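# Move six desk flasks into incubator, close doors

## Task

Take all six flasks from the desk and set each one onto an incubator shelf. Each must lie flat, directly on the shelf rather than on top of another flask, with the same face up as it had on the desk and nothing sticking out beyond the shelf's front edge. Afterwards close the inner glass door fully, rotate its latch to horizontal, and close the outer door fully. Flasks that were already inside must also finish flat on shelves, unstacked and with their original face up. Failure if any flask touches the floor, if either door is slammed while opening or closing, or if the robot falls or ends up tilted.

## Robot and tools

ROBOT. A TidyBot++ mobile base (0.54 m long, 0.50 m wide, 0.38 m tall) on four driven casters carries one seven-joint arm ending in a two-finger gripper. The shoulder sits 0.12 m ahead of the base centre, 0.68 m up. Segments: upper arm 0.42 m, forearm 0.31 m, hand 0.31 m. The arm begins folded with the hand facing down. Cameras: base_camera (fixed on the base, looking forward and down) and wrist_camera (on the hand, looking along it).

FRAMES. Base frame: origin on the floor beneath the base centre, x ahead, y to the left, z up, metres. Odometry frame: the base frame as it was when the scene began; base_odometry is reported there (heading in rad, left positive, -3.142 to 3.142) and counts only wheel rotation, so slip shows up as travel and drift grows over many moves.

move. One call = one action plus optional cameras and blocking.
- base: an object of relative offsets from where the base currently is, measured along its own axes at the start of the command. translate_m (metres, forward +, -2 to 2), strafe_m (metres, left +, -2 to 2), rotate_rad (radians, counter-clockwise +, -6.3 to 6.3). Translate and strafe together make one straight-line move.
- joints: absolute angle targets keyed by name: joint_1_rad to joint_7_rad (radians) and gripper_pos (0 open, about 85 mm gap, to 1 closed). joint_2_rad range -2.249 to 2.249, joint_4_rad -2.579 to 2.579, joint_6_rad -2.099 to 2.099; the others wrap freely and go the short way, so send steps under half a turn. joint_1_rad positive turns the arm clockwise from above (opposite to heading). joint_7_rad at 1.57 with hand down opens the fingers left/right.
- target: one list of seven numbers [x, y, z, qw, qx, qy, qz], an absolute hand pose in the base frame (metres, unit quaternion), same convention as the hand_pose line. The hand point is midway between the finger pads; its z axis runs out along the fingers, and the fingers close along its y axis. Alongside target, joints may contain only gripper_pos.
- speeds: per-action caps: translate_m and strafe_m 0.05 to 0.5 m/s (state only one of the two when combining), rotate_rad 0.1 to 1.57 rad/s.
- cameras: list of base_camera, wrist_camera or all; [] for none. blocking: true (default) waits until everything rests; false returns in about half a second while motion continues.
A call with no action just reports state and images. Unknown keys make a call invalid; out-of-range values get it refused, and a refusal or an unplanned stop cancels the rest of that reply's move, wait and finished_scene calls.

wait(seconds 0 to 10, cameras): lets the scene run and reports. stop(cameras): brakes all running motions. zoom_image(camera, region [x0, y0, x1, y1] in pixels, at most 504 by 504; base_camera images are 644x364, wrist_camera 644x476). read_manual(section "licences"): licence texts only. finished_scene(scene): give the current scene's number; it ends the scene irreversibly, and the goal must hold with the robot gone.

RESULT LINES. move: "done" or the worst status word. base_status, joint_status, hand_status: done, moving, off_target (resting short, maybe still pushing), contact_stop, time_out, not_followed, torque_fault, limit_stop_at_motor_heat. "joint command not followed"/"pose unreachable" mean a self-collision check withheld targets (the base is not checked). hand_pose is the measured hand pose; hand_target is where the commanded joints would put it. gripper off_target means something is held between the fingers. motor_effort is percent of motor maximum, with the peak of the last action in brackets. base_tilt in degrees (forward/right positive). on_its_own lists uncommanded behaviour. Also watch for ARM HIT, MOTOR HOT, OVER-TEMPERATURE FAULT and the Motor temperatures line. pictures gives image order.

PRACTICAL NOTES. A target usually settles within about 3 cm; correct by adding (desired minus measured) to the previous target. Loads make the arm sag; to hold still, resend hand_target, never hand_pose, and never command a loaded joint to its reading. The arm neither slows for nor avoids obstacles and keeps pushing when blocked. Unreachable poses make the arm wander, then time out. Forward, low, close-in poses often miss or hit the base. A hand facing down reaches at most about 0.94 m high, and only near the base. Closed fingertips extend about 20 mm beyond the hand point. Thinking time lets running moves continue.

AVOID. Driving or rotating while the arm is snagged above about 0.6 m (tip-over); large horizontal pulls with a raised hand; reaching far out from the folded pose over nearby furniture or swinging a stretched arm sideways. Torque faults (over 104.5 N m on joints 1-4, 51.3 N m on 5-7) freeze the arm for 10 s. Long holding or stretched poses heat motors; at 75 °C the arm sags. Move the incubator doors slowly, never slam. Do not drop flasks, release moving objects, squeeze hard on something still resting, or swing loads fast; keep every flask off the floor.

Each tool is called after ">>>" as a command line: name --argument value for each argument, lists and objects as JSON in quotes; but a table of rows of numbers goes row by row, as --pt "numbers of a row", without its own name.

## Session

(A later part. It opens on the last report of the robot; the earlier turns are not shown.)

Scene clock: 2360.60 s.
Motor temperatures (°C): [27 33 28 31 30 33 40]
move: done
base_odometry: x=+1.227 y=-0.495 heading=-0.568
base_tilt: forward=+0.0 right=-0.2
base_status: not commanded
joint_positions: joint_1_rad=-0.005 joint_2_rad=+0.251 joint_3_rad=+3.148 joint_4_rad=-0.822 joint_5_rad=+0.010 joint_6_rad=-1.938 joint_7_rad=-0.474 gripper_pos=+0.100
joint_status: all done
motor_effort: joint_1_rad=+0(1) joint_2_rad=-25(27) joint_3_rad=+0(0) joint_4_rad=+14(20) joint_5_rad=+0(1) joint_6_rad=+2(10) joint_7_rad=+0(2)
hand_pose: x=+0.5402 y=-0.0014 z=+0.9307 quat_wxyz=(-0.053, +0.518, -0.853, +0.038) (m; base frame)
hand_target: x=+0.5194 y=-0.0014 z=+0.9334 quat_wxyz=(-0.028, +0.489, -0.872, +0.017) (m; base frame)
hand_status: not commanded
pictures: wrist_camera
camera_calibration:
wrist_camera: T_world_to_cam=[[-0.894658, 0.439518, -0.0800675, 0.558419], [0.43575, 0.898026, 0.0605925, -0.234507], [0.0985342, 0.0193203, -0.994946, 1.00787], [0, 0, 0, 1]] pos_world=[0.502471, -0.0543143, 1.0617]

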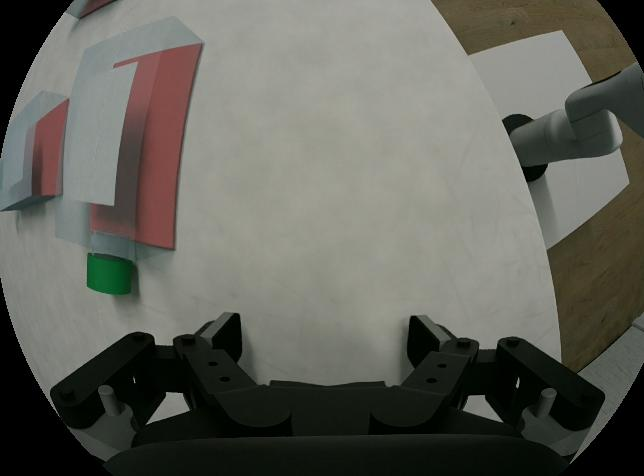

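>>> move --base '{"translate_m": 0.18, "strafe_m": -0.012}' --speeds '{"translate_m": 0.2}' --joints '{"joint_6_rad": -2.099, "joint_7_rad": -0.60}' --cameras '["wrist_camera"]'

Scene clock: 2389.30 s.
Motor temperatures (°C): [27 34 28 31 30 33 40]
move: done
base_odometry: x=+1.372 y=-0.602 heading=-0.568
base_tilt: forward=+0.1 right=-0.2
base_status: done
joint_positions: joint_1_rad=-0.005 joint_2_rad=+0.265 joint_3_rad=+3.148 joint_4_rad=-0.820 joint_5_rad=+0.010 joint_6_rad=-2.039 joint_7_rad=-0.548 gripper_pos=+0.100
joint_status: all done
motor_effort: joint_1_rad=+0(1) joint_2_rad=-25(29) joint_3_rad=+0(0) joint_4_rad=+14(15) joint_5_rad=-1(1) joint_6_rad=+0(2) joint_7_rad=+0(1)
hand_pose: x=+0.5126 y=-0.0012 z=+0.9235 quat_wxyz=(-0.005, +0.487, -0.873, +0.009) (m; base frame)
hand_target: x=+0.4948 y=-0.0012 z=+0.9327 quat_wxyz=(+0.006, +0.463, -0.886, -0.002) (m; base frame)
hand_status: not commanded
pictures: wrist_camera
camera_calibration:
wrist_camera: T_world_to_cam=[[-0.862812, 0.505093, 0.0208799, 0.423475], [0.505397, 0.862786, 0.0132149, -0.214121], [-0.0113402, 0.0219546, -0.999695, 1.06412], [0, 0, 0, 1]] pos_world=[0.485663, -0.052516, 1.05778]

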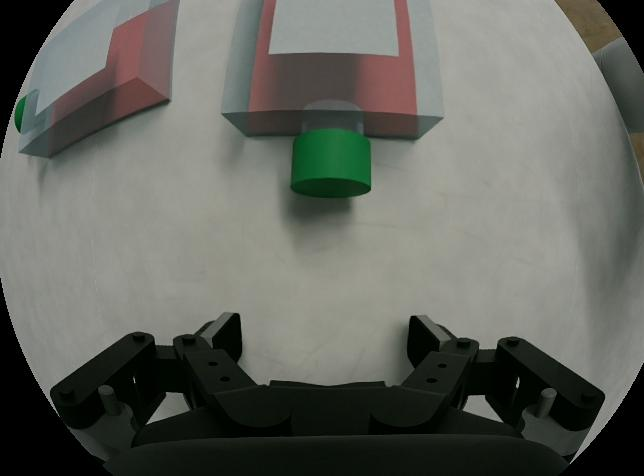

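>>> move --base '{"translate_m": -0.039, "strafe_m": -0.0695}' --speeds '{"translate_m": 0.1}' --joints '{"joint_2_rad": 0.275}' --cameras '["wrist_camera"]'

Scene clock: 2414.07 s.
Motor temperatures (°C): [27 34 28 31 30 33 40]
move: done
base_odometry: x=+1.302 y=-0.640 heading=-0.568
base_tilt: forward=+0.0 right=-0.2
base_status: done
joint_positions: joint_1_rad=-0.005 joint_2_rad=+0.275 joint_3_rad=+3.148 joint_4_rad=-0.820 joint_5_rad=+0.010 joint_6_rad=-2.039 joint_7_rad=-0.548 gripper_pos=+0.100
joint_status: all done
motor_effort: joint_1_rad=+0(3) joint_2_rad=-26(28) joint_3_rad=+0(1) joint_4_rad=+14(15) joint_5_rad=-1(1) joint_6_rad=+0(1) joint_7_rad=+0(1)
hand_pose: x=+0.5152 y=-0.0014 z=+0.9193 quat_wxyz=(-0.001, +0.487, -0.873, +0.006) (m; base frame)
hand_target: x=+0.4998 y=-0.0012 z=+0.9252 quat_wxyz=(+0.015, +0.463, -0.886, -0.007) (m; base frame)
hand_status: not commanded
pictures: wrist_camera
camera_calibration:
wrist_camera: T_world_to_cam=[[-0.862333, 0.505466, 0.0297677, 0.417546], [0.505879, 0.862567, 0.00799456, -0.210674], [-0.0216356, 0.0219528, -0.999525, 1.06511], [0, 0, 0, 1]] pos_world=[0.489684, -0.0527171, 1.05386]

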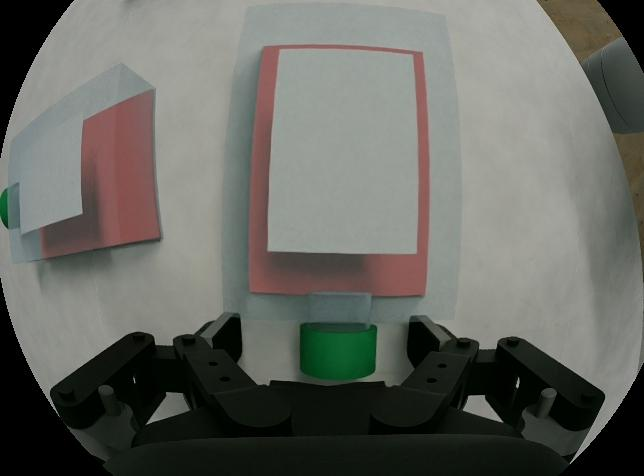

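>>> move --joints '{"gripper_pos": 0.8}' --cameras '["wrist_camera"]'

Scene clock: 2421.77 s.
Motor temperatures (°C): [27 34 28 31 30 33 40]
move: off_target
base_odometry: x=+1.302 y=-0.640 heading=-0.568
base_tilt: forward=+0.0 right=-0.2
base_status: not commanded
joint_positions: joint_1_rad=-0.005 joint_2_rad=+0.272 joint_3_rad=+3.148 joint_4_rad=-0.810 joint_5_rad=+0.010 joint_6_rad=-2.041 joint_7_rad=-0.548 gripper_pos=+0.681
joint_status: gripper_pos off_target (ended at +0.681, target +0.800)
motor_effort: joint_1_rad=+0(1) joint_2_rad=-23(26) joint_3_rad=+0(1) joint_4_rad=+13(14) joint_5_rad=+0(1) joint_6_rad=+1(2) joint_7_rad=+0(1)
hand_pose: x=+0.5156 y=-0.0014 z=+0.9233 quat_wxyz=(-0.006, +0.487, -0.873, +0.009) (m; base frame)
hand_target: x=+0.4998 y=-0.0012 z=+0.9252 quat_wxyz=(+0.015, +0.463, -0.886, -0.007) (m; base frame)
hand_status: not commanded
pictures: wrist_camera
camera_calibration:
wrist_camera: T_world_to_cam=[[-0.862605, 0.505481, 0.0200195, 0.426908], [0.505772, 0.862558, 0.0137117, -0.216129], [-0.0103369, 0.0219531, -0.999706, 1.06348], [0, 0, 0, 1]] pos_world=[0.488558, -0.0527171, 1.05759]

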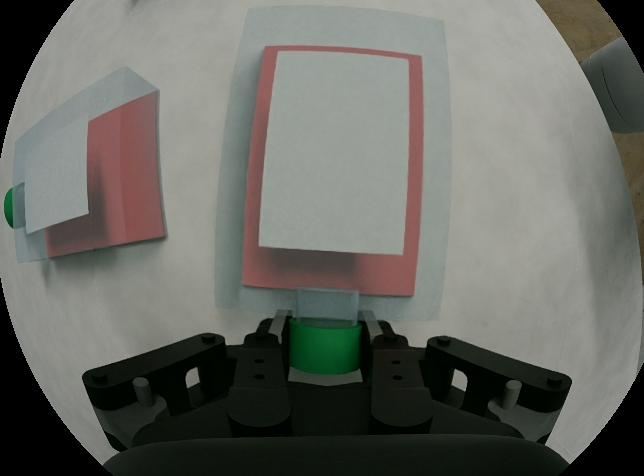

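>>> move --joints '{"joint_2_rad": 0.225}' --cameras '[]'

>>> move --base '{"translate_m": -0.075}' --speeds '{"translate_m": 0.15}' --cameras '["wrist_camera"]'

Scene clock: 2458.93 s.
Motor temperatures (°C): [27 34 28 31 30 33 40]
move: done
base_odometry: x=+1.302 y=-0.640 heading=-0.568
base_tilt: forward=+0.0 right=-0.2
base_status: not commanded
joint_positions: joint_1_rad=-0.005 joint_2_rad=+0.254 joint_3_rad=+3.148 joint_4_rad=-0.810 joint_5_rad=+0.010 joint_6_rad=-2.041 joint_7_rad=-0.548 gripper_pos=+0.681
joint_status: all done
motor_effort: joint_1_rad=+0(1) joint_2_rad=-24(27) joint_3_rad=+0(0) joint_4_rad=+14(15) joint_5_rad=-1(1) joint_6_rad=+1(1) joint_7_rad=+0(1)
hand_pose: x=+0.5111 y=-0.0014 z=+0.9305 quat_wxyz=(-0.013, +0.487, -0.873, +0.013) (m; base frame)
hand_target: x=+0.4871 y=-0.0012 z=+0.9439 quat_wxyz=(-0.007, +0.463, -0.886, +0.005) (m; base frame)
hand_status: not commanded
pictures: none
No camera images: "cameras" was empty.

Scene clock: 2460.10 s.
Motor temperatures (°C): [27 34 28 30 30 33 40]
move: done
base_odometry: x=+1.238 y=-0.600 heading=-0.568
base_tilt: forward=+0.0 right=-0.2
base_status: done
joint_positions: joint_1_rad=-0.005 joint_2_rad=+0.239 joint_3_rad=+3.148 joint_4_rad=-0.810 joint_5_rad=+0.010 joint_6_rad=-2.041 joint_7_rad=-0.548 gripper_pos=+0.681
joint_status: not commanded
motor_effort: joint_1_rad=+0(1) joint_2_rad=-24(29) joint_3_rad=+0(1) joint_4_rad=+14(15) joint_5_rad=+0(1) joint_6_rad=+0(1) joint_7_rad=+0(1)
hand_pose: x=+0.5072 y=-0.0014 z=+0.9365 quat_wxyz=(-0.020, +0.487, -0.873, +0.017) (m; base frame)
hand_target: x=+0.4871 y=-0.0012 z=+0.9439 quat_wxyz=(-0.007, +0.463, -0.886, +0.005) (m; base frame)
hand_status: not commanded
pictures: wrist_camera
camera_calibration:
wrist_camera: T_world_to_cam=[[-0.862812, 0.505446, -0.00892473, 0.446616], [0.504989, 0.862577, 0.0307834, -0.227672], [0.0232576, 0.0220534, -0.999486, 1.05932], [0, 0, 0, 1]] pos_world=[0.47568, -0.0527173, 1.06977]

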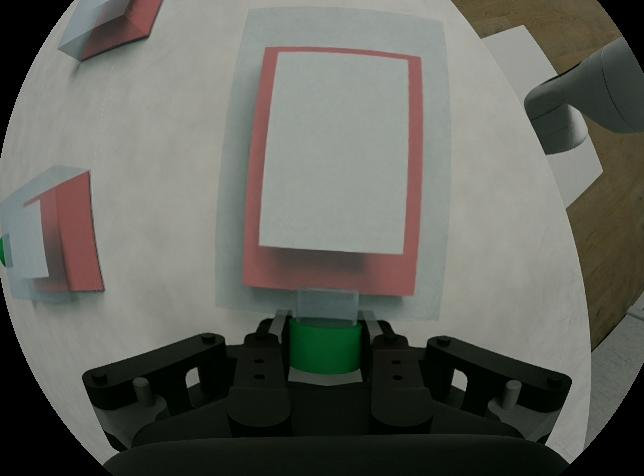

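>>> move --joints '{"joint_7_rad": 1.60}' --cameras '["wrist_camera"]'

Scene clock: 2467.03 s.
Motor temperatures (°C): [27 34 28 30 30 33 40]
move: done
base_odometry: x=+1.238 y=-0.600 heading=-0.568
base_tilt: forward=+0.0 right=-0.2
base_status: not commanded
joint_positions: joint_1_rad=-0.005 joint_2_rad=+0.239 joint_3_rad=+3.148 joint_4_rad=-0.810 joint_5_rad=+0.010 joint_6_rad=-2.041 joint_7_rad=+1.538 gripper_pos=+0.681
joint_status: all done
motor_effort: joint_1_rad=+0(1) joint_2_rad=-24(26) joint_3_rad=+0(0) joint_4_rad=+15(15) joint_5_rad=+0(1) joint_6_rad=+1(1) joint_7_rad=+0(2)
hand_pose: x=+0.5072 y=-0.0014 z=+0.9365 quat_wxyz=(+0.005, +0.999, -0.019, +0.026) (m; base frame)
hand_target: x=+0.4871 y=-0.0012 z=+0.9439 quat_wxyz=(+0.001, +1.000, +0.011, +0.009) (m; base frame)
hand_status: not commanded
pictures: wrist_camera
camera_calibration:
wrist_camera: T_world_to_cam=[[-0.0176658, -0.99858, 0.0502579, -0.0396213], [-0.999111, 0.0157066, -0.039115, 0.599537], [0.0382701, -0.0509043, -0.99797, 1.0502], [0, 0, 0, 1]] pos_world=[0.558113, 0.00447792, 1.07351]

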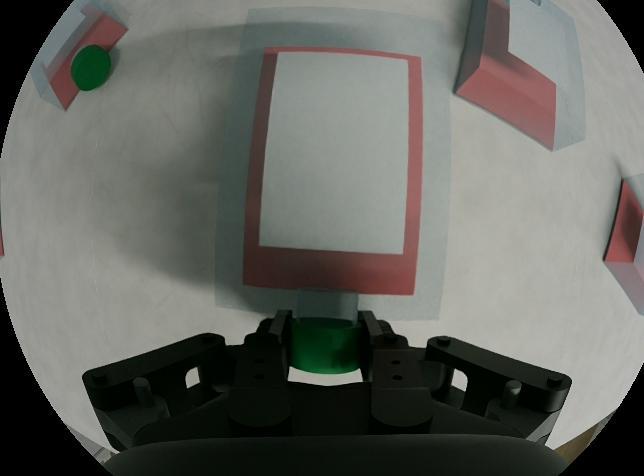

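>>> move --joints '{"joint_2_rad": 0.285}' --cameras '["wrist_camera"]'

Scene clock: 2480.90 s.
Motor temperatures (°C): [27 34 28 30 30 33 40]
move: done
base_odometry: x=+1.238 y=-0.600 heading=-0.568
base_tilt: forward=+0.0 right=-0.2
base_status: not commanded
joint_positions: joint_1_rad=-0.005 joint_2_rad=+0.277 joint_3_rad=+3.148 joint_4_rad=-0.802 joint_5_rad=+0.010 joint_6_rad=-2.041 joint_7_rad=+1.538 gripper_pos=+0.681
joint_status: all done
motor_effort: joint_1_rad=-1(1) joint_2_rad=-23(29) joint_3_rad=+0(1) joint_4_rad=+13(15) joint_5_rad=+0(1) joint_6_rad=+1(1) joint_7_rad=+0(1)
hand_pose: x=+0.5180 y=-0.0013 z=+0.9236 quat_wxyz=(+0.005, +1.000, -0.019, +0.011) (m; base frame)
hand_target: x=+0.5022 y=-0.0012 z=+0.9213 quat_wxyz=(+0.001, +1.000, +0.011, -0.021) (m; base frame)
hand_status: not commanded
pictures: wrist_camera
camera_calibration:
wrist_camera: T_world_to_cam=[[-0.0158226, -0.998574, 0.0509774, -0.0403451], [-0.999845, 0.0154057, -0.00855993, 0.581986], [0.00776239, -0.0511049, -0.998663, 1.05338], [0, 0, 0, 1]] pos_world=[0.573081, 0.00457935, 1.05901]

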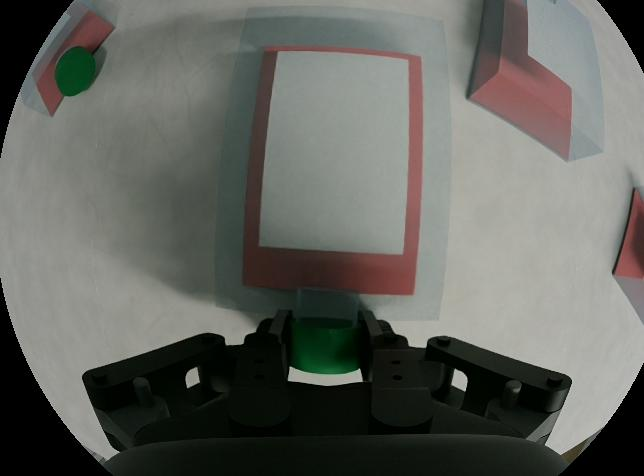

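>>> move --joints '{"gripper_pos": 0.4}' --cameras '[]'

>>> move --base '{"translate_m": -0.147}' --speeds '{"translate_m": 0.25}' --cameras '[]'

>>> move --joints '{"joint_2_rad": -0.169, "joint_4_rad": -1.3, "joint_6_rad": -0.777}' --cameras '[]'

>>> move --joints '{"joint_4_rad": -1.66}' --cameras '["wrist_camera"]'

Scene clock: 2519.17 s.
Motor temperatures (°C): [27 34 28 30 30 33 40]
move: done
base_odometry: x=+1.238 y=-0.600 heading=-0.568
base_tilt: forward=+0.0 right=-0.2
base_status: not commanded
joint_positions: joint_1_rad=-0.005 joint_2_rad=+0.280 joint_3_rad=+3.148 joint_4_rad=-0.802 joint_5_rad=+0.010 joint_6_rad=-2.041 joint_7_rad=+1.538 gripper_pos=+0.400
joint_status: all done
motor_effort: joint_1_rad=+0(1) joint_2_rad=-26(27) joint_3_rad=+0(0) joint_4_rad=+15(15) joint_5_rad=+0(1) joint_6_rad=+0(1) joint_7_rad=+0(1)
hand_pose: x=+0.5188 y=-0.0013 z=+0.9223 quat_wxyz=(+0.005, +1.000, -0.019, +0.009) (m; base frame)
hand_target: x=+0.5022 y=-0.0012 z=+0.9213 quat_wxyz=(+0.001, +1.000, +0.011, -0.021) (m; base frame)
hand_status: not commanded
pictures: none
No camera images: "cameras" was empty.

Scene clock: 2520.57 s.
Motor temperatures (°C): [27 34 28 30 30 33 40]
move: done
base_odometry: x=+1.114 y=-0.521 heading=-0.568
base_tilt: forward=+0.0 right=-0.1
base_status: done
joint_positions: joint_1_rad=-0.005 joint_2_rad=+0.287 joint_3_rad=+3.148 joint_4_rad=-0.801 joint_5_rad=+0.010 joint_6_rad=-2.041 joint_7_rad=+1.538 gripper_pos=+0.400
joint_status: not commanded
motor_effort: joint_1_rad=+0(1) joint_2_rad=-26(28) joint_3_rad=+0(1) joint_4_rad=+14(15) joint_5_rad=+0(1) joint_6_rad=+1(2) joint_7_rad=+0(1)
hand_pose: x=+0.5207 y=-0.0013 z=+0.9199 quat_wxyz=(+0.005, +1.000, -0.019, +0.006) (m; base frame)
hand_target: x=+0.5022 y=-0.0012 z=+0.9213 quat_wxyz=(+0.001, +1.000, +0.011, -0.021) (m; base frame)
hand_status: not commanded
pictures: none
No camera images: "cameras" was empty.

Scene clock: 2522.87 s.
Motor temperatures (°C): [27 34 28 30 30 33 40]
move: done
base_odometry: x=+1.114 y=-0.521 heading=-0.568
base_tilt: forward=+0.0 right=-0.2
base_status: not commanded
joint_positions: joint_1_rad=-0.005 joint_2_rad=-0.155 joint_3_rad=+3.148 joint_4_rad=-1.281 joint_5_rad=+0.010 joint_6_rad=-0.857 joint_7_rad=+1.538 gripper_pos=+0.400
joint_status: all done
motor_effort: joint_1_rad=+0(1) joint_2_rad=-14(27) joint_3_rad=+0(0) joint_4_rad=+20(20) joint_5_rad=+0(1) joint_6_rad=+9(9) joint_7_rad=+0(1)
hand_pose: x=+0.6233 y=-0.0019 z=+1.1078 quat_wxyz=(-0.004, +0.837, -0.014, +0.547) (m; base frame)
hand_target: x=+0.6265 y=-0.0035 z=+1.1274 quat_wxyz=(+0.010, +0.816, +0.008, +0.578) (m; base frame)
hand_status: not commanded
pictures: none
No camera images: "cameras" was empty.

Scene clock: 2524.33 s.
Motor temperatures (°C): [27 34 28 30 30 33 40]
move: done
base_odometry: x=+1.114 y=-0.521 heading=-0.568
base_tilt: forward=+0.0 right=-0.2
base_status: not commanded
joint_positions: joint_1_rad=-0.005 joint_2_rad=-0.158 joint_3_rad=+3.148 joint_4_rad=-1.632 joint_5_rad=+0.010 joint_6_rad=-0.843 joint_7_rad=+1.539 gripper_pos=+0.400
joint_status: all done
motor_effort: joint_1_rad=-1(1) joint_2_rad=-14(17) joint_3_rad=+0(0) joint_4_rad=+18(22) joint_5_rad=-1(1) joint_6_rad=+6(8) joint_7_rad=+0(1)
hand_pose: x=+0.5943 y=-0.0017 z=+0.9166 quat_wxyz=(-0.002, +0.916, -0.014, +0.401) (m; base frame)
hand_target: x=+0.6003 y=-0.0030 z=+0.9218 quat_wxyz=(+0.007, +0.906, +0.009, +0.423) (m; base frame)
hand_status: not commanded
pictures: wrist_camera
camera_calibration:
wrist_camera: T_world_to_cam=[[-0.037931, -0.998819, 0.0303473, -0.00706994], [-0.68801, 0.00407897, -0.72569, 1.13019], [0.72471, -0.0484054, -0.687352, 0.334303], [0, 0, 0, 1]] pos_world=[0.53504, 0.00451049, 1.05017]

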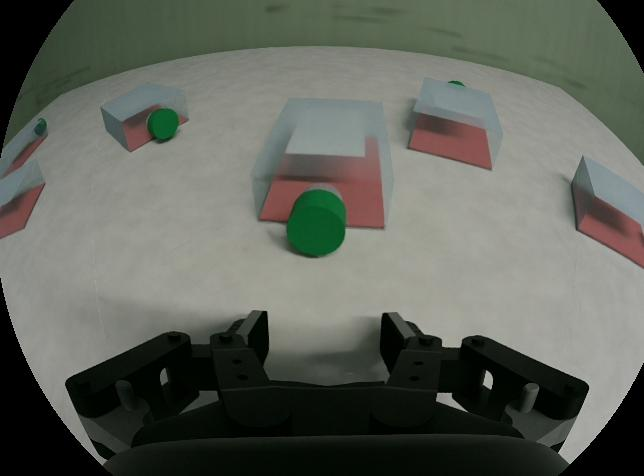

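>>> move --base '{"translate_m": 0.067, "strafe_m": 0.005}' --speeds '{"translate_m": 0.1}' --joints '{"joint_2_rad": -0.188}' --cameras '["wrist_camera"]'

Scene clock: 2543.43 s.
Motor temperatures (°C): [27 34 28 30 30 33 40]
move: done
base_odometry: x=+1.174 y=-0.553 heading=-0.568
base_tilt: forward=+0.1 right=-0.2
base_status: done
joint_positions: joint_1_rad=-0.005 joint_2_rad=-0.174 joint_3_rad=+3.148 joint_4_rad=-1.643 joint_5_rad=+0.010 joint_6_rad=-0.843 joint_7_rad=+1.539 gripper_pos=+0.400
joint_status: all done
motor_effort: joint_1_rad=+0(1) joint_2_rad=-15(17) joint_3_rad=+0(1) joint_4_rad=+20(20) joint_5_rad=-1(1) joint_6_rad=+7(7) joint_7_rad=+0(1)
hand_pose: x=+0.5885 y=-0.0017 z=+0.9181 quat_wxyz=(-0.002, +0.915, -0.014, +0.403) (m; base frame)
hand_target: x=+0.5957 y=-0.0030 z=+0.9309 quat_wxyz=(+0.007, +0.902, +0.009, +0.432) (m; base frame)
hand_status: not commanded
pictures: wrist_camera
camera_calibration:
wrist_camera: T_world_to_cam=[[-0.0381495, -0.998819, 0.0300871, -0.00696114], [-0.684449, 0.00418141, -0.729048, 1.12829], [0.728061, -0.0484059, -0.683801, 0.334276], [0, 0, 0, 1]] pos_world=[0.528621, 0.00451016, 1.05137]

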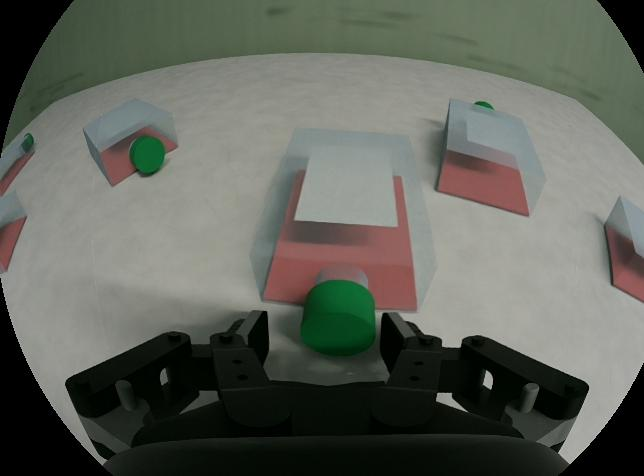

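>>> move --base '{"translate_m": 0.012, "strafe_m": -0.004}' --speeds '{"translate_m": 0.1}' --cameras '["wrist_camera"]'

>>> zoom_image --camera "wrist_camera" --region '[220, 230, 440, 400]'

Scene clock: 2555.00 s.
Motor temperatures (°C): [27 34 28 30 30 33 40]
move: done
base_odometry: x=+1.182 y=-0.562 heading=-0.568
base_tilt: forward=+0.1 right=-0.2
base_status: done
joint_positions: joint_1_rad=-0.005 joint_2_rad=-0.176 joint_3_rad=+3.148 joint_4_rad=-1.643 joint_5_rad=+0.010 joint_6_rad=-0.843 joint_7_rad=+1.539 gripper_pos=+0.400
joint_status: not commanded
motor_effort: joint_1_rad=+0(1) joint_2_rad=-14(18) joint_3_rad=+0(1) joint_4_rad=+20(21) joint_5_rad=-1(1) joint_6_rad=+7(8) joint_7_rad=+0(1)
hand_pose: x=+0.5881 y=-0.0017 z=+0.9187 quat_wxyz=(-0.002, +0.915, -0.014, +0.404) (m; base frame)
hand_target: x=+0.5957 y=-0.0030 z=+0.9309 quat_wxyz=(+0.007, +0.902, +0.009, +0.432) (m; base frame)
hand_status: not commanded
pictures: wrist_camera
camera_calibration:
wrist_camera: T_world_to_cam=[[-0.0381104, -0.998824, 0.0299716, -0.00689862], [-0.683521, 0.00417738, -0.729919, 1.12867], [0.728935, -0.0483037, -0.682876, 0.333626], [0, 0, 0, 1]] pos_world=[0.528016, 0.00450995, 1.05187]

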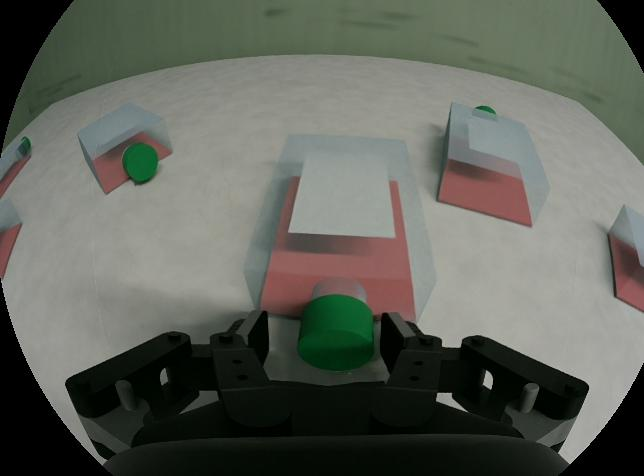

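Scaled by 2.291.

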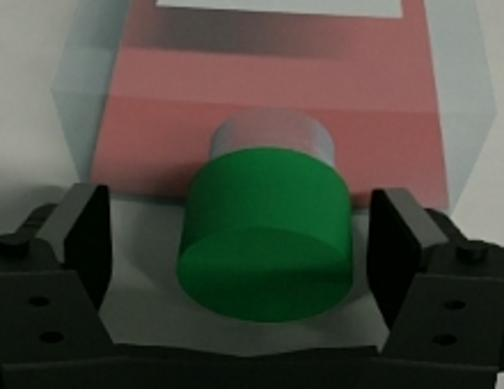

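>>> move --base '{"strafe_m": -0.005}' --speeds '{"strafe_m": 0.1}' --cameras '[]'

>>> move --joints '{"gripper_pos": 0.8}' --cameras '["wrist_camera"]'

>>> zoom_image --camera "wrist_camera" --region '[220, 230, 440, 400]'

Scene clock: 2562.67 s.
Motor temperatures (°C): [27 34 28 30 30 33 40]
move: done
base_odometry: x=+1.179 y=-0.567 heading=-0.568
base_tilt: forward=+0.0 right=-0.2
base_status: done
joint_positions: joint_1_rad=-0.004 joint_2_rad=-0.176 joint_3_rad=+3.148 joint_4_rad=-1.643 joint_5_rad=+0.010 joint_6_rad=-0.843 joint_7_rad=+1.539 gripper_pos=+0.400
joint_status: not commanded
motor_effort: joint_1_rad=+0(2) joint_2_rad=-14(15) joint_3_rad=+0(3) joint_4_rad=+20(20) joint_5_rad=+0(2) joint_6_rad=+7(7) joint_7_rad=+0(1)
hand_pose: x=+0.5881 y=-0.0020 z=+0.9187 quat_wxyz=(-0.002, +0.915, -0.014, +0.404) (m; base frame)
hand_target: x=+0.5957 y=-0.0030 z=+0.9309 quat_wxyz=(+0.007, +0.902, +0.009, +0.432) (m; base frame)
hand_status: not commanded
pictures: none
No camera images: "cameras" was empty.

Scene clock: 2563.43 s.
Motor temperatures (°C): [27 34 28 30 30 33 40]
move: off_target
base_odometry: x=+1.179 y=-0.567 heading=-0.568
base_tilt: forward=+0.0 right=-0.2
base_status: not commanded
joint_positions: joint_1_rad=-0.004 joint_2_rad=-0.176 joint_3_rad=+3.148 joint_4_rad=-1.644 joint_5_rad=+0.010 joint_6_rad=-0.841 joint_7_rad=+1.540 gripper_pos=+0.683
joint_status: gripper_pos off_target (ended at +0.683, target +0.800)
motor_effort: joint_1_rad=+0(1) joint_2_rad=-14(15) joint_3_rad=+0(1) joint_4_rad=+19(20) joint_5_rad=+0(1) joint_6_rad=+6(7) joint_7_rad=+0(1)
hand_pose: x=+0.5883 y=-0.0020 z=+0.9192 quat_wxyz=(-0.002, +0.914, -0.014, +0.405) (m; base frame)
hand_target: x=+0.5957 y=-0.0030 z=+0.9309 quat_wxyz=(+0.007, +0.902, +0.009, +0.432) (m; base frame)
hand_status: not commanded
pictures: wrist_camera
camera_calibration:
wrist_camera: T_world_to_cam=[[-0.0386643, -0.998803, 0.0299479, -0.00679732], [-0.682214, 0.00448664, -0.731138, 1.12948], [0.730129, -0.0486999, -0.681571, 0.331964], [0, 0, 0, 1]] pos_world=[0.527911, 0.00430981, 1.05227]

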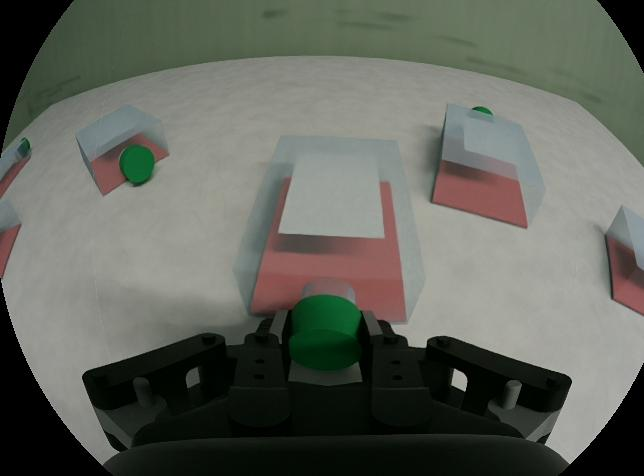

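Scaled by 2.291.

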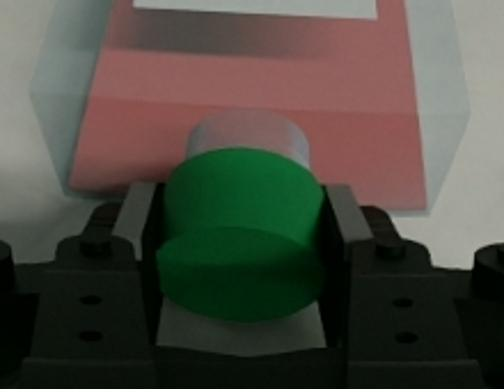

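>>> move --joints '{"joint_2_rad": -0.32, "joint_6_rad": -0.92}' --cameras '["wrist_camera"]'

Scene clock: 2572.50 s.
Motor temperatures (°C): [27 34 28 30 30 33 39]
move: done
base_odometry: x=+1.179 y=-0.567 heading=-0.568
base_tilt: forward=+0.0 right=-0.2
base_status: not commanded
joint_positions: joint_1_rad=-0.004 joint_2_rad=-0.308 joint_3_rad=+3.148 joint_4_rad=-1.653 joint_5_rad=+0.010 joint_6_rad=-0.865 joint_7_rad=+1.540 gripper_pos=+0.683
joint_status: all done
motor_effort: joint_1_rad=+0(1) joint_2_rad=-10(18) joint_3_rad=+0(0) joint_4_rad=+21(22) joint_5_rad=+0(1) joint_6_rad=+8(9) joint_7_rad=-1(1)
hand_pose: x=+0.5477 y=-0.0021 z=+0.9678 quat_wxyz=(-0.003, +0.893, -0.014, +0.449) (m; base frame)
hand_target: x=+0.5330 y=-0.0027 z=+0.9552 quat_wxyz=(+0.007, +0.904, +0.009, +0.427) (m; base frame)
hand_status: not commanded
pictures: wrist_camera
camera_calibration:
wrist_camera: T_world_to_cam=[[-0.0415597, -0.998815, 0.0253084, -0.00397597], [-0.606417, 0.00508502, -0.795131, 1.1578], [0.79406, -0.0483929, -0.60591, 0.286528], [0, 0, 0, 1]] pos_world=[0.474426, 0.0040072, 1.09432]

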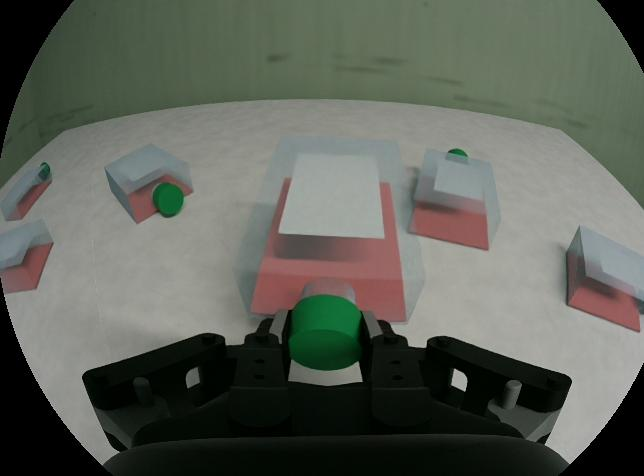

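>>> move --base '{"translate_m": -0.35}' --speeds '{"translate_m": 0.3}' --cameras '[]'

>>> move --base '{"translate_m": -0.60, "strafe_m": -0.90, "rotate_rad": -1.571}' --speeds '{"translate_m": 0.4, "rotate_rad": 0.5}' --cameras '["wrist_camera", "base_camera"]'

Scene clock: 2620.60 s.
Motor temperatures (°C): [27 33 28 30 30 33 39]
move: done
base_odometry: x=+0.884 y=-0.379 heading=-0.568
base_tilt: forward=+0.0 right=-0.2
base_status: done
joint_positions: joint_1_rad=-0.004 joint_2_rad=-0.313 joint_3_rad=+3.148 joint_4_rad=-1.653 joint_5_rad=+0.010 joint_6_rad=-0.865 joint_7_rad=+1.540 gripper_pos=+0.683
joint_status: not commanded
motor_effort: joint_1_rad=+0(1) joint_2_rad=-10(15) joint_3_rad=+0(1) joint_4_rad=+21(22) joint_5_rad=-1(1) joint_6_rad=+8(9) joint_7_rad=+0(1)
hand_pose: x=+0.5462 y=-0.0021 z=+0.9700 quat_wxyz=(-0.003, +0.892, -0.014, +0.452) (m; base frame)
hand_target: x=+0.5330 y=-0.0027 z=+0.9552 quat_wxyz=(+0.007, +0.904, +0.009, +0.427) (m; base frame)
hand_status: not commanded
pictures: none
No camera images: "cameras" was empty.

Scene clock: 2624.43 s.
Motor temperatures (°C): [27 33 28 30 30 33 39]
move: done
base_odometry: x=-0.106 y=-0.815 heading=-2.138
base_tilt: forward=+0.0 right=-0.2
base_status: done
joint_positions: joint_1_rad=-0.005 joint_2_rad=-0.313 joint_3_rad=+3.148 joint_4_rad=-1.653 joint_5_rad=+0.010 joint_6_rad=-0.865 joint_7_rad=+1.540 gripper_pos=+0.683
joint_status: not commanded
motor_effort: joint_1_rad=+0(2) joint_2_rad=-10(13) joint_3_rad=+0(4) joint_4_rad=+21(21) joint_5_rad=+0(2) joint_6_rad=+8(9) joint_7_rad=+0(1)
hand_pose: x=+0.5464 y=-0.0021 z=+0.9698 quat_wxyz=(-0.003, +0.892, -0.014, +0.452) (m; base frame)
hand_target: x=+0.5330 y=-0.0027 z=+0.9552 quat_wxyz=(+0.007, +0.904, +0.009, +0.427) (m; base frame)
hand_status: not commanded
pictures: base_camera, wrist_camera
camera_calibration:
wrist_camera: T_world_to_cam=[[-0.0415396, -0.99882, 0.0251411, -0.00382228], [-0.602705, 0.00498073, -0.797948, 1.15925], [0.796882, -0.0482991, -0.602201, 0.283628], [0, 0, 0, 1]] pos_world=[0.472507, 0.00410733, 1.09592]

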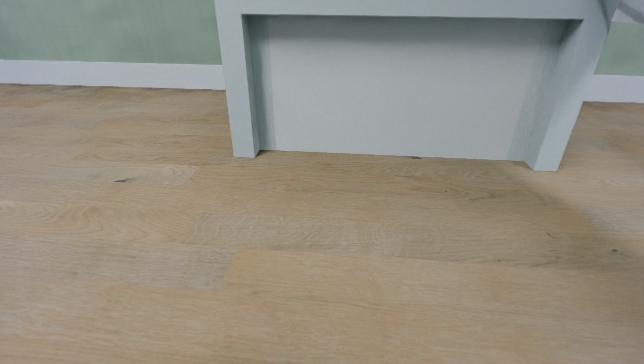

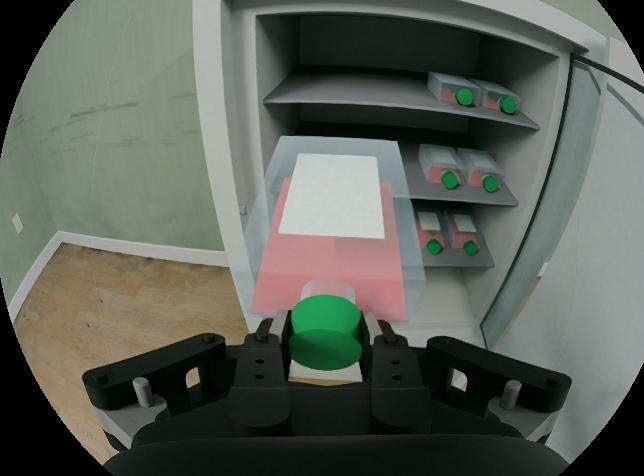

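>>> move --joints '{"joint_2_rad": -0.08, "joint_4_rad": -1.41, "joint_6_rad": -1.028}' --cameras '[]'

>>> move --base '{"translate_m": 0.336, "strafe_m": -0.092, "rotate_rad": -0.05}' --speeds '{"translate_m": 0.25}' --cameras '["wrist_camera", "base_camera"]'

Scene clock: 2707.50 s.
Motor temperatures (°C): [27 33 28 30 30 33 39]
move: done
base_odometry: x=-0.106 y=-0.815 heading=-2.138
base_tilt: forward=+0.0 right=-0.2
base_status: not commanded
joint_positions: joint_1_rad=-0.005 joint_2_rad=-0.076 joint_3_rad=+3.148 joint_4_rad=-1.437 joint_5_rad=+0.010 joint_6_rad=-0.951 joint_7_rad=+1.540 gripper_pos=+0.683
joint_status: all done
motor_effort: joint_1_rad=+0(1) joint_2_rad=-18(21) joint_3_rad=+0(0) joint_4_rad=+20(22) joint_5_rad=+0(1) joint_6_rad=+8(9) joint_7_rad=+1(1)
hand_pose: x=+0.6241 y=-0.0021 z=+0.9568 quat_wxyz=(-0.001, +0.915, -0.014, +0.403) (m; base frame)
hand_target: x=+0.6105 y=-0.0029 z=+0.9557 quat_wxyz=(+0.007, +0.924, +0.009, +0.382) (m; base frame)
hand_status: not commanded
pictures: none
No camera images: "cameras" was empty.

Scene clock: 2709.70 s.
Motor temperatures (°C): [27 33 28 30 30 33 39]
move: done
base_odometry: x=-0.364 y=-1.048 heading=-2.189
base_tilt: forward=-0.1 right=-0.2
base_status: done
joint_positions: joint_1_rad=-0.004 joint_2_rad=-0.227 joint_3_rad=+3.133 joint_4_rad=-1.440 joint_5_rad=+0.004 joint_6_rad=-1.169 joint_7_rad=+1.543 gripper_pos=+0.683
joint_status: not commanded
motor_effort: joint_1_rad=+3(7) joint_2_rad=+16(21) joint_3_rad=+5(8) joint_4_rad=+24(29) joint_5_rad=+3(6) joint_6_rad=+35(38) joint_7_rad=+1(3)
hand_pose: x=+0.5329 y=+0.0057 z=+0.9761 quat_wxyz=(-0.004, +0.929, -0.007, +0.371) (m; base frame)
hand_target: x=+0.6105 y=-0.0029 z=+0.9557 quat_wxyz=(+0.007, +0.924, +0.009, +0.382) (m; base frame)
hand_status: not commanded
pictures: base_camera, wrist_camera
camera_calibration:
wrist_camera: T_world_to_cam=[[-0.0206594, -0.999258, 0.0325177, -0.0150218], [-0.734217, -0.00691227, -0.678879, 1.11009], [0.6786, -0.0379003, -0.733529, 0.489705], [0, 0, 0, 1]] pos_world=[0.482419, 0.0112225, 1.11332]

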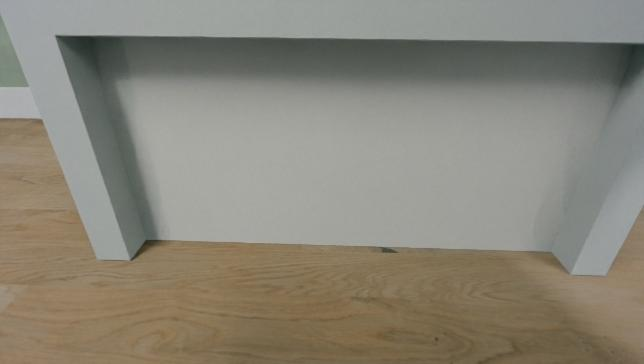

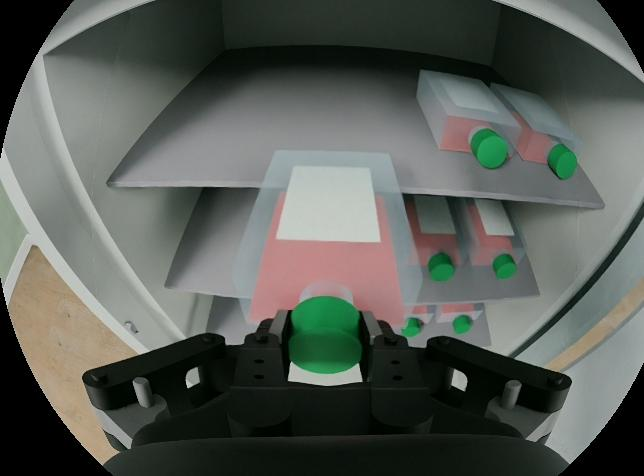

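>>> move --base '{"translate_m": -0.15}' --speeds '{"translate_m": 0.2}' --cameras '["wrist_camera"]'

Scene clock: 2723.90 s.
Motor temperatures (°C): [27 33 28 31 30 33 39]
move: done
base_odometry: x=-0.277 y=-0.926 heading=-2.189
base_tilt: forward=+0.0 right=-0.2
base_status: done
joint_positions: joint_1_rad=-0.004 joint_2_rad=-0.074 joint_3_rad=+3.141 joint_4_rad=-1.424 joint_5_rad=+0.004 joint_6_rad=-1.063 joint_7_rad=+1.544 gripper_pos=+0.683
joint_status: not commanded
motor_effort: joint_1_rad=+0(3) joint_2_rad=-18(23) joint_3_rad=+0(5) joint_4_rad=+20(23) joint_5_rad=+0(5) joint_6_rad=+7(35) joint_7_rad=-1(2)
hand_pose: x=+0.6019 y=+0.0026 z=+0.9379 quat_wxyz=(-0.004, +0.934, -0.010, +0.356) (m; base frame)
hand_target: x=+0.6105 y=-0.0029 z=+0.9557 quat_wxyz=(+0.007, +0.924, +0.009, +0.382) (m; base frame)
hand_status: not commanded
pictures: wrist_camera
camera_calibration:
wrist_camera: T_world_to_cam=[[-0.0260049, -0.999139, 0.0323216, -0.0121382], [-0.754728, -0.0015789, -0.656036, 1.12575], [0.655523, -0.0414541, -0.754037, 0.447814], [0, 0, 0, 1]] pos_world=[0.555767, 0.00821338, 1.07659]

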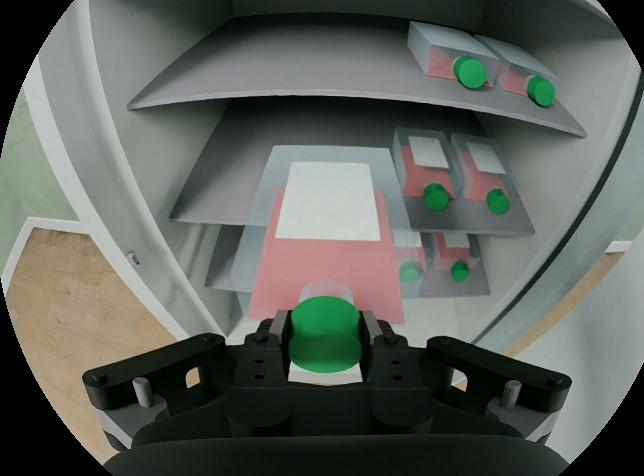

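>>> move --joints '{"joint_2_rad": -0.004, "joint_4_rad": -1.90, "joint_6_rad": -0.32}' --cameras '["wrist_camera"]'

Scene clock: 2852.47 s.
Motor temperatures (°C): [27 33 28 31 30 33 39]
move: done
base_odometry: x=-0.277 y=-0.926 heading=-2.189
base_tilt: forward=+0.0 right=-0.2
base_status: not commanded
joint_positions: joint_1_rad=-0.004 joint_2_rad=-0.006 joint_3_rad=+3.141 joint_4_rad=-1.887 joint_5_rad=+0.004 joint_6_rad=-0.404 joint_7_rad=+1.544 gripper_pos=+0.683
joint_status: all done
motor_effort: joint_1_rad=+0(1) joint_2_rad=-22(23) joint_3_rad=+0(0) joint_4_rad=+20(22) joint_5_rad=+0(1) joint_6_rad=+8(9) joint_7_rad=-1(1)
hand_pose: x=+0.6509 y=+0.0034 z=+0.8025 quat_wxyz=(-0.005, +0.910, -0.009, +0.415) (m; base frame)
hand_target: x=+0.6640 y=-0.0032 z=+0.8149 quat_wxyz=(+0.008, +0.895, +0.009, +0.446) (m; base frame)
hand_status: not commanded
pictures: wrist_camera
camera_calibration:
wrist_camera: T_world_to_cam=[[-0.0272356, -0.999232, 0.0281544, -0.00149323], [-0.665296, -0.00290186, -0.746574, 1.08823], [0.746083, -0.0390645, -0.664706, 0.182941], [0, 0, 0, 1]] pos_world=[0.587464, 0.00881229, 0.934088]

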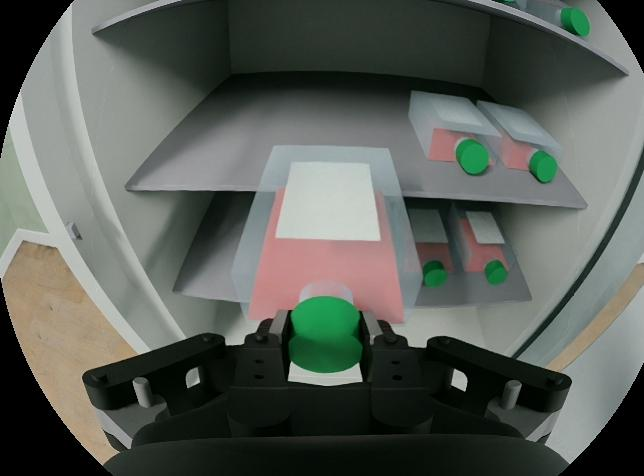

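>>> move --joints '{"joint_2_rad": -0.015, "joint_4_rad": -1.82, "joint_6_rad": -0.485}' --cameras '[]'

>>> move --base '{"translate_m": 0.10}' --speeds '{"translate_m": 0.15}' --cameras '["wrist_camera"]'

Scene clock: 2876.83 s.
Motor temperatures (°C): [27 33 28 31 30 33 39]
move: done
base_odometry: x=-0.277 y=-0.926 heading=-2.189
base_tilt: forward=+0.0 right=-0.2
base_status: not commanded
joint_positions: joint_1_rad=-0.004 joint_2_rad=-0.006 joint_3_rad=+3.141 joint_4_rad=-1.839 joint_5_rad=+0.004 joint_6_rad=-0.446 joint_7_rad=+1.544 gripper_pos=+0.683
joint_status: all done
motor_effort: joint_1_rad=-1(1) joint_2_rad=-21(22) joint_3_rad=+0(0) joint_4_rad=+20(21) joint_5_rad=-1(1) joint_6_rad=+8(9) joint_7_rad=+0(1)
hand_pose: x=+0.6567 y=+0.0034 z=+0.8188 quat_wxyz=(-0.005, +0.908, -0.009, +0.418) (m; base frame)
hand_target: x=+0.6528 y=-0.0031 z=+0.8245 quat_wxyz=(+0.008, +0.911, +0.009, +0.413) (m; base frame)
hand_status: not commanded
pictures: none
No camera images: "cameras" was empty.

Scene clock: 2878.10 s.
Motor temperatures (°C): [27 33 28 31 30 33 39]
move: done
base_odometry: x=-0.335 y=-1.007 heading=-2.189
base_tilt: forward=+0.0 right=-0.2
base_status: done
joint_positions: joint_1_rad=-0.004 joint_2_rad=-0.003 joint_3_rad=+3.141 joint_4_rad=-1.838 joint_5_rad=+0.004 joint_6_rad=-0.446 joint_7_rad=+1.544 gripper_pos=+0.683
joint_status: not commanded
motor_effort: joint_1_rad=+0(1) joint_2_rad=-21(25) joint_3_rad=+0(0) joint_4_rad=+20(22) joint_5_rad=-1(1) joint_6_rad=+8(8) joint_7_rad=-1(1)
hand_pose: x=+0.6571 y=+0.0034 z=+0.8172 quat_wxyz=(-0.005, +0.909, -0.009, +0.417) (m; base frame)
hand_target: x=+0.6528 y=-0.0031 z=+0.8245 quat_wxyz=(+0.008, +0.911, +0.009, +0.413) (m; base frame)
hand_status: not commanded
pictures: wrist_camera
camera_calibration:
wrist_camera: T_world_to_cam=[[-0.0274921, -0.999229, 0.0280323, -0.00147884], [-0.662216, -0.00280125, -0.749308, 1.1036], [0.748808, -0.0391635, -0.661629, 0.183804], [0, 0, 0, 1]] pos_world=[0.593149, 0.00881219, 0.94859]

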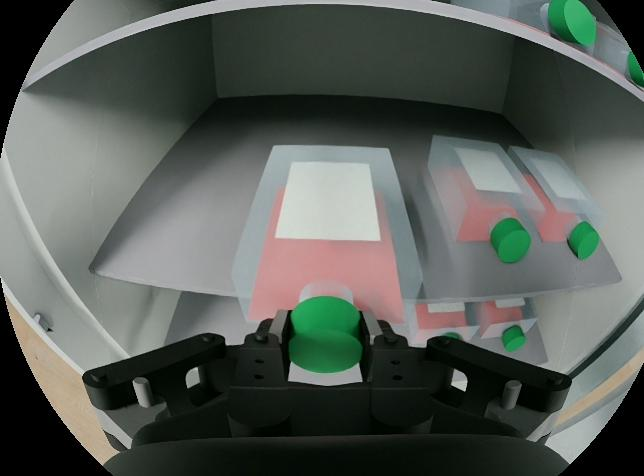

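>>> move --base '{"translate_m": 0.095}' --speeds '{"translate_m": 0.1}' --cameras '["wrist_camera"]'

Scene clock: 2895.10 s.
Motor temperatures (°C): [27 33 28 31 30 33 39]
move: done
base_odometry: x=-0.390 y=-1.085 heading=-2.189
base_tilt: forward=+0.0 right=-0.2
base_status: done
joint_positions: joint_1_rad=-0.004 joint_2_rad=-0.002 joint_3_rad=+3.141 joint_4_rad=-1.838 joint_5_rad=+0.004 joint_6_rad=-0.446 joint_7_rad=+1.544 gripper_pos=+0.683
joint_status: not commanded
motor_effort: joint_1_rad=+0(1) joint_2_rad=-21(25) joint_3_rad=+0(0) joint_4_rad=+20(21) joint_5_rad=+0(1) joint_6_rad=+8(8) joint_7_rad=+0(1)
hand_pose: x=+0.6572 y=+0.0034 z=+0.8170 quat_wxyz=(-0.005, +0.909, -0.009, +0.417) (m; base frame)
hand_target: x=+0.6528 y=-0.0031 z=+0.8245 quat_wxyz=(+0.008, +0.911, +0.009, +0.413) (m; base frame)
hand_status: not commanded
pictures: wrist_camera
camera_calibration:
wrist_camera: T_world_to_cam=[[-0.0274828, -0.999229, 0.0280428, -0.00148316], [-0.662533, -0.0027987, -0.749027, 1.10351], [0.748528, -0.0391646, -0.661946, 0.183988], [0, 0, 0, 1]] pos_world=[0.593351, 0.00881219, 0.94839]

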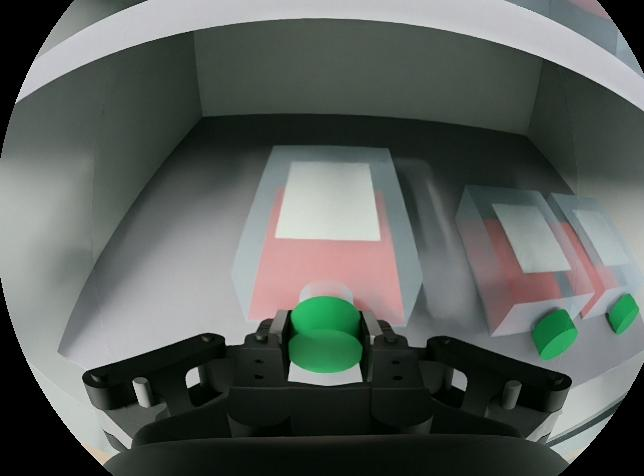

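>>> move --joints '{"joint_2_rad": -0.005, "joint_4_rad": -1.915, "joint_6_rad": -0.275}' --cameras '["wrist_camera"]'

Scene clock: 2909.33 s.
Motor temperatures (°C): [27 33 28 31 30 33 39]
move: done
base_odometry: x=-0.390 y=-1.085 heading=-2.189
base_tilt: forward=+0.0 right=-0.2
base_status: not commanded
joint_positions: joint_1_rad=-0.004 joint_2_rad=-0.002 joint_3_rad=+3.141 joint_4_rad=-1.906 joint_5_rad=+0.004 joint_6_rad=-0.344 joint_7_rad=+1.544 gripper_pos=+0.683
joint_status: all done
motor_effort: joint_1_rad=+0(1) joint_2_rad=-21(24) joint_3_rad=+0(0) joint_4_rad=+20(21) joint_5_rad=+0(1) joint_6_rad=+8(9) joint_7_rad=+0(1)
hand_pose: x=+0.6579 y=+0.0035 z=+0.8049 quat_wxyz=(-0.005, +0.902, -0.008, +0.432) (m; base frame)
hand_target: x=+0.6678 y=-0.0033 z=+0.8186 quat_wxyz=(+0.009, +0.888, +0.009, +0.460) (m; base frame)
hand_status: not commanded
pictures: wrist_camera
camera_calibration:
wrist_camera: T_world_to_cam=[[-0.0280598, -0.999244, 0.0269073, 0.000209615], [-0.636338, -0.00290311, -0.771405, 1.09566], [0.7709, -0.0387676, -0.635775, 0.139842], [0, 0, 0, 1]] pos_world=[0.589415, 0.00881163, 0.934104]

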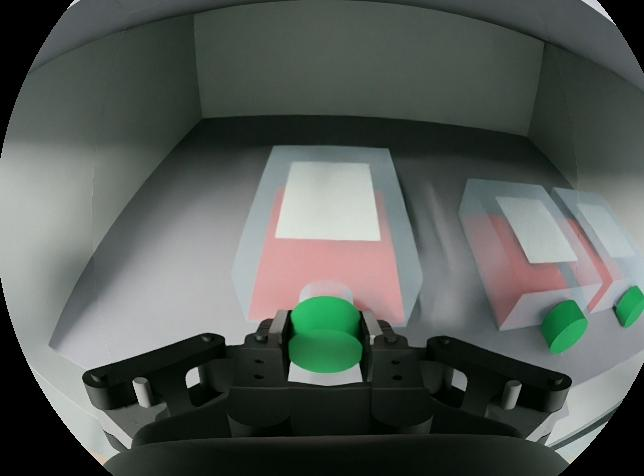

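>>> move --joints '{"joint_4_rad": -1.945, "joint_6_rad": -0.245}' --cameras '["wrist_camera"]'

Scene clock: 2916.00 s.
Motor temperatures (°C): [27 33 28 31 30 33 39]
move: done
base_odometry: x=-0.390 y=-1.085 heading=-2.189
base_tilt: forward=+0.0 right=-0.2
base_status: not commanded
joint_positions: joint_1_rad=-0.004 joint_2_rad=-0.002 joint_3_rad=+3.141 joint_4_rad=-1.935 joint_5_rad=+0.004 joint_6_rad=-0.320 joint_7_rad=+1.544 gripper_pos=+0.683
joint_status: all done
motor_effort: joint_1_rad=-1(1) joint_2_rad=-21(22) joint_3_rad=+0(0) joint_4_rad=+20(22) joint_5_rad=+0(1) joint_6_rad=+8(9) joint_7_rad=+0(1)
hand_pose: x=+0.6537 y=+0.0035 z=+0.7950 quat_wxyz=(-0.005, +0.903, -0.008, +0.430) (m; base frame)
hand_target: x=+0.6646 y=-0.0032 z=+0.8097 quat_wxyz=(+0.009, +0.888, +0.009, +0.460) (m; base frame)
hand_status: not commanded
pictures: wrist_camera
camera_calibration:
wrist_camera: T_world_to_cam=[[-0.0278397, -0.999248, 0.0269906, 0.000164128], [-0.640392, -0.00290384, -0.768043, 1.08531], [0.767544, -0.0386666, -0.639829, 0.142134], [0, 0, 0, 1]] pos_world=[0.585935, 0.00881141, 0.924502]

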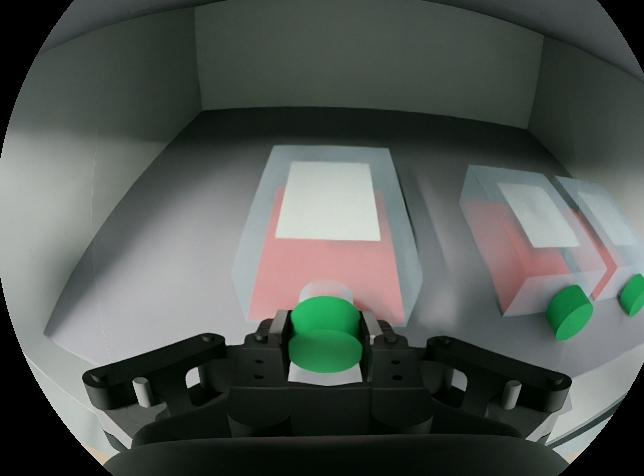

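>>> move --joints '{"joint_4_rad": -1.975, "joint_6_rad": -0.215}' --cameras '["wrist_camera"]'

>>> zoom_image --camera "wrist_camera" --region '[200, 130, 460, 400]'

Scene clock: 2922.87 s.
Motor temperatures (°C): [27 33 28 31 30 33 39]
move: done
base_odometry: x=-0.390 y=-1.085 heading=-2.189
base_tilt: forward=+0.0 right=-0.2
base_status: not commanded
joint_positions: joint_1_rad=-0.004 joint_2_rad=-0.002 joint_3_rad=+3.141 joint_4_rad=-1.965 joint_5_rad=+0.004 joint_6_rad=-0.292 joint_7_rad=+1.544 gripper_pos=+0.683
joint_status: all done
motor_effort: joint_1_rad=-1(1) joint_2_rad=-21(22) joint_3_rad=+0(0) joint_4_rad=+19(21) joint_5_rad=+0(1) joint_6_rad=+8(9) joint_7_rad=+0(1)
hand_pose: x=+0.6499 y=+0.0035 z=+0.7859 quat_wxyz=(-0.005, +0.903, -0.008, +0.429) (m; base frame)
hand_target: x=+0.6610 y=-0.0032 z=+0.8010 quat_wxyz=(+0.009, +0.888, +0.009, +0.460) (m; base frame)
hand_status: not commanded
pictures: wrist_camera
camera_calibration:
wrist_camera: T_world_to_cam=[[-0.0276572, -0.999251, 0.0270482, 0.000150948], [-0.641594, -0.00300452, -0.767038, 1.07594], [0.766546, -0.0385681, -0.641031, 0.140738], [0, 0, 0, 1]] pos_world=[0.58244, 0.00881151, 0.915502]

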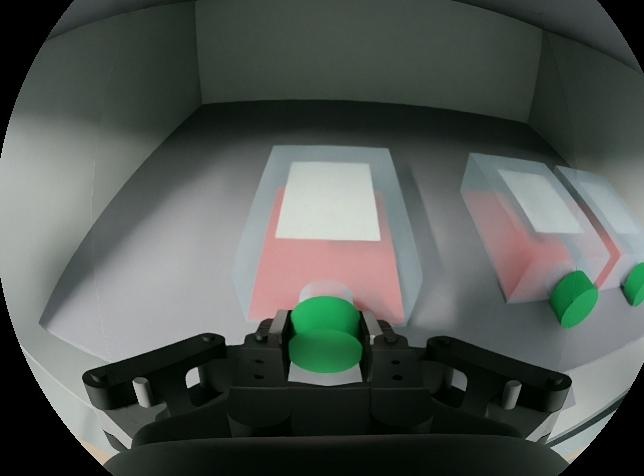

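Scaled by 1.867.

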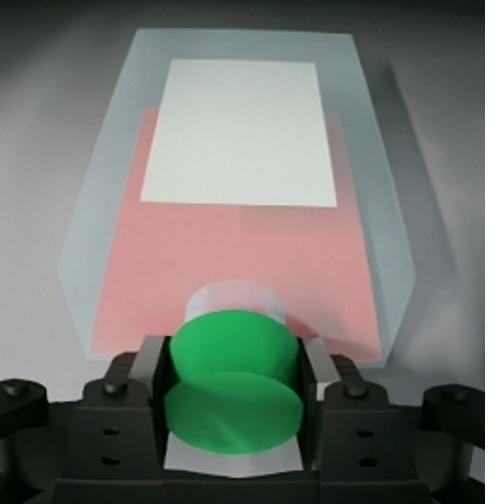

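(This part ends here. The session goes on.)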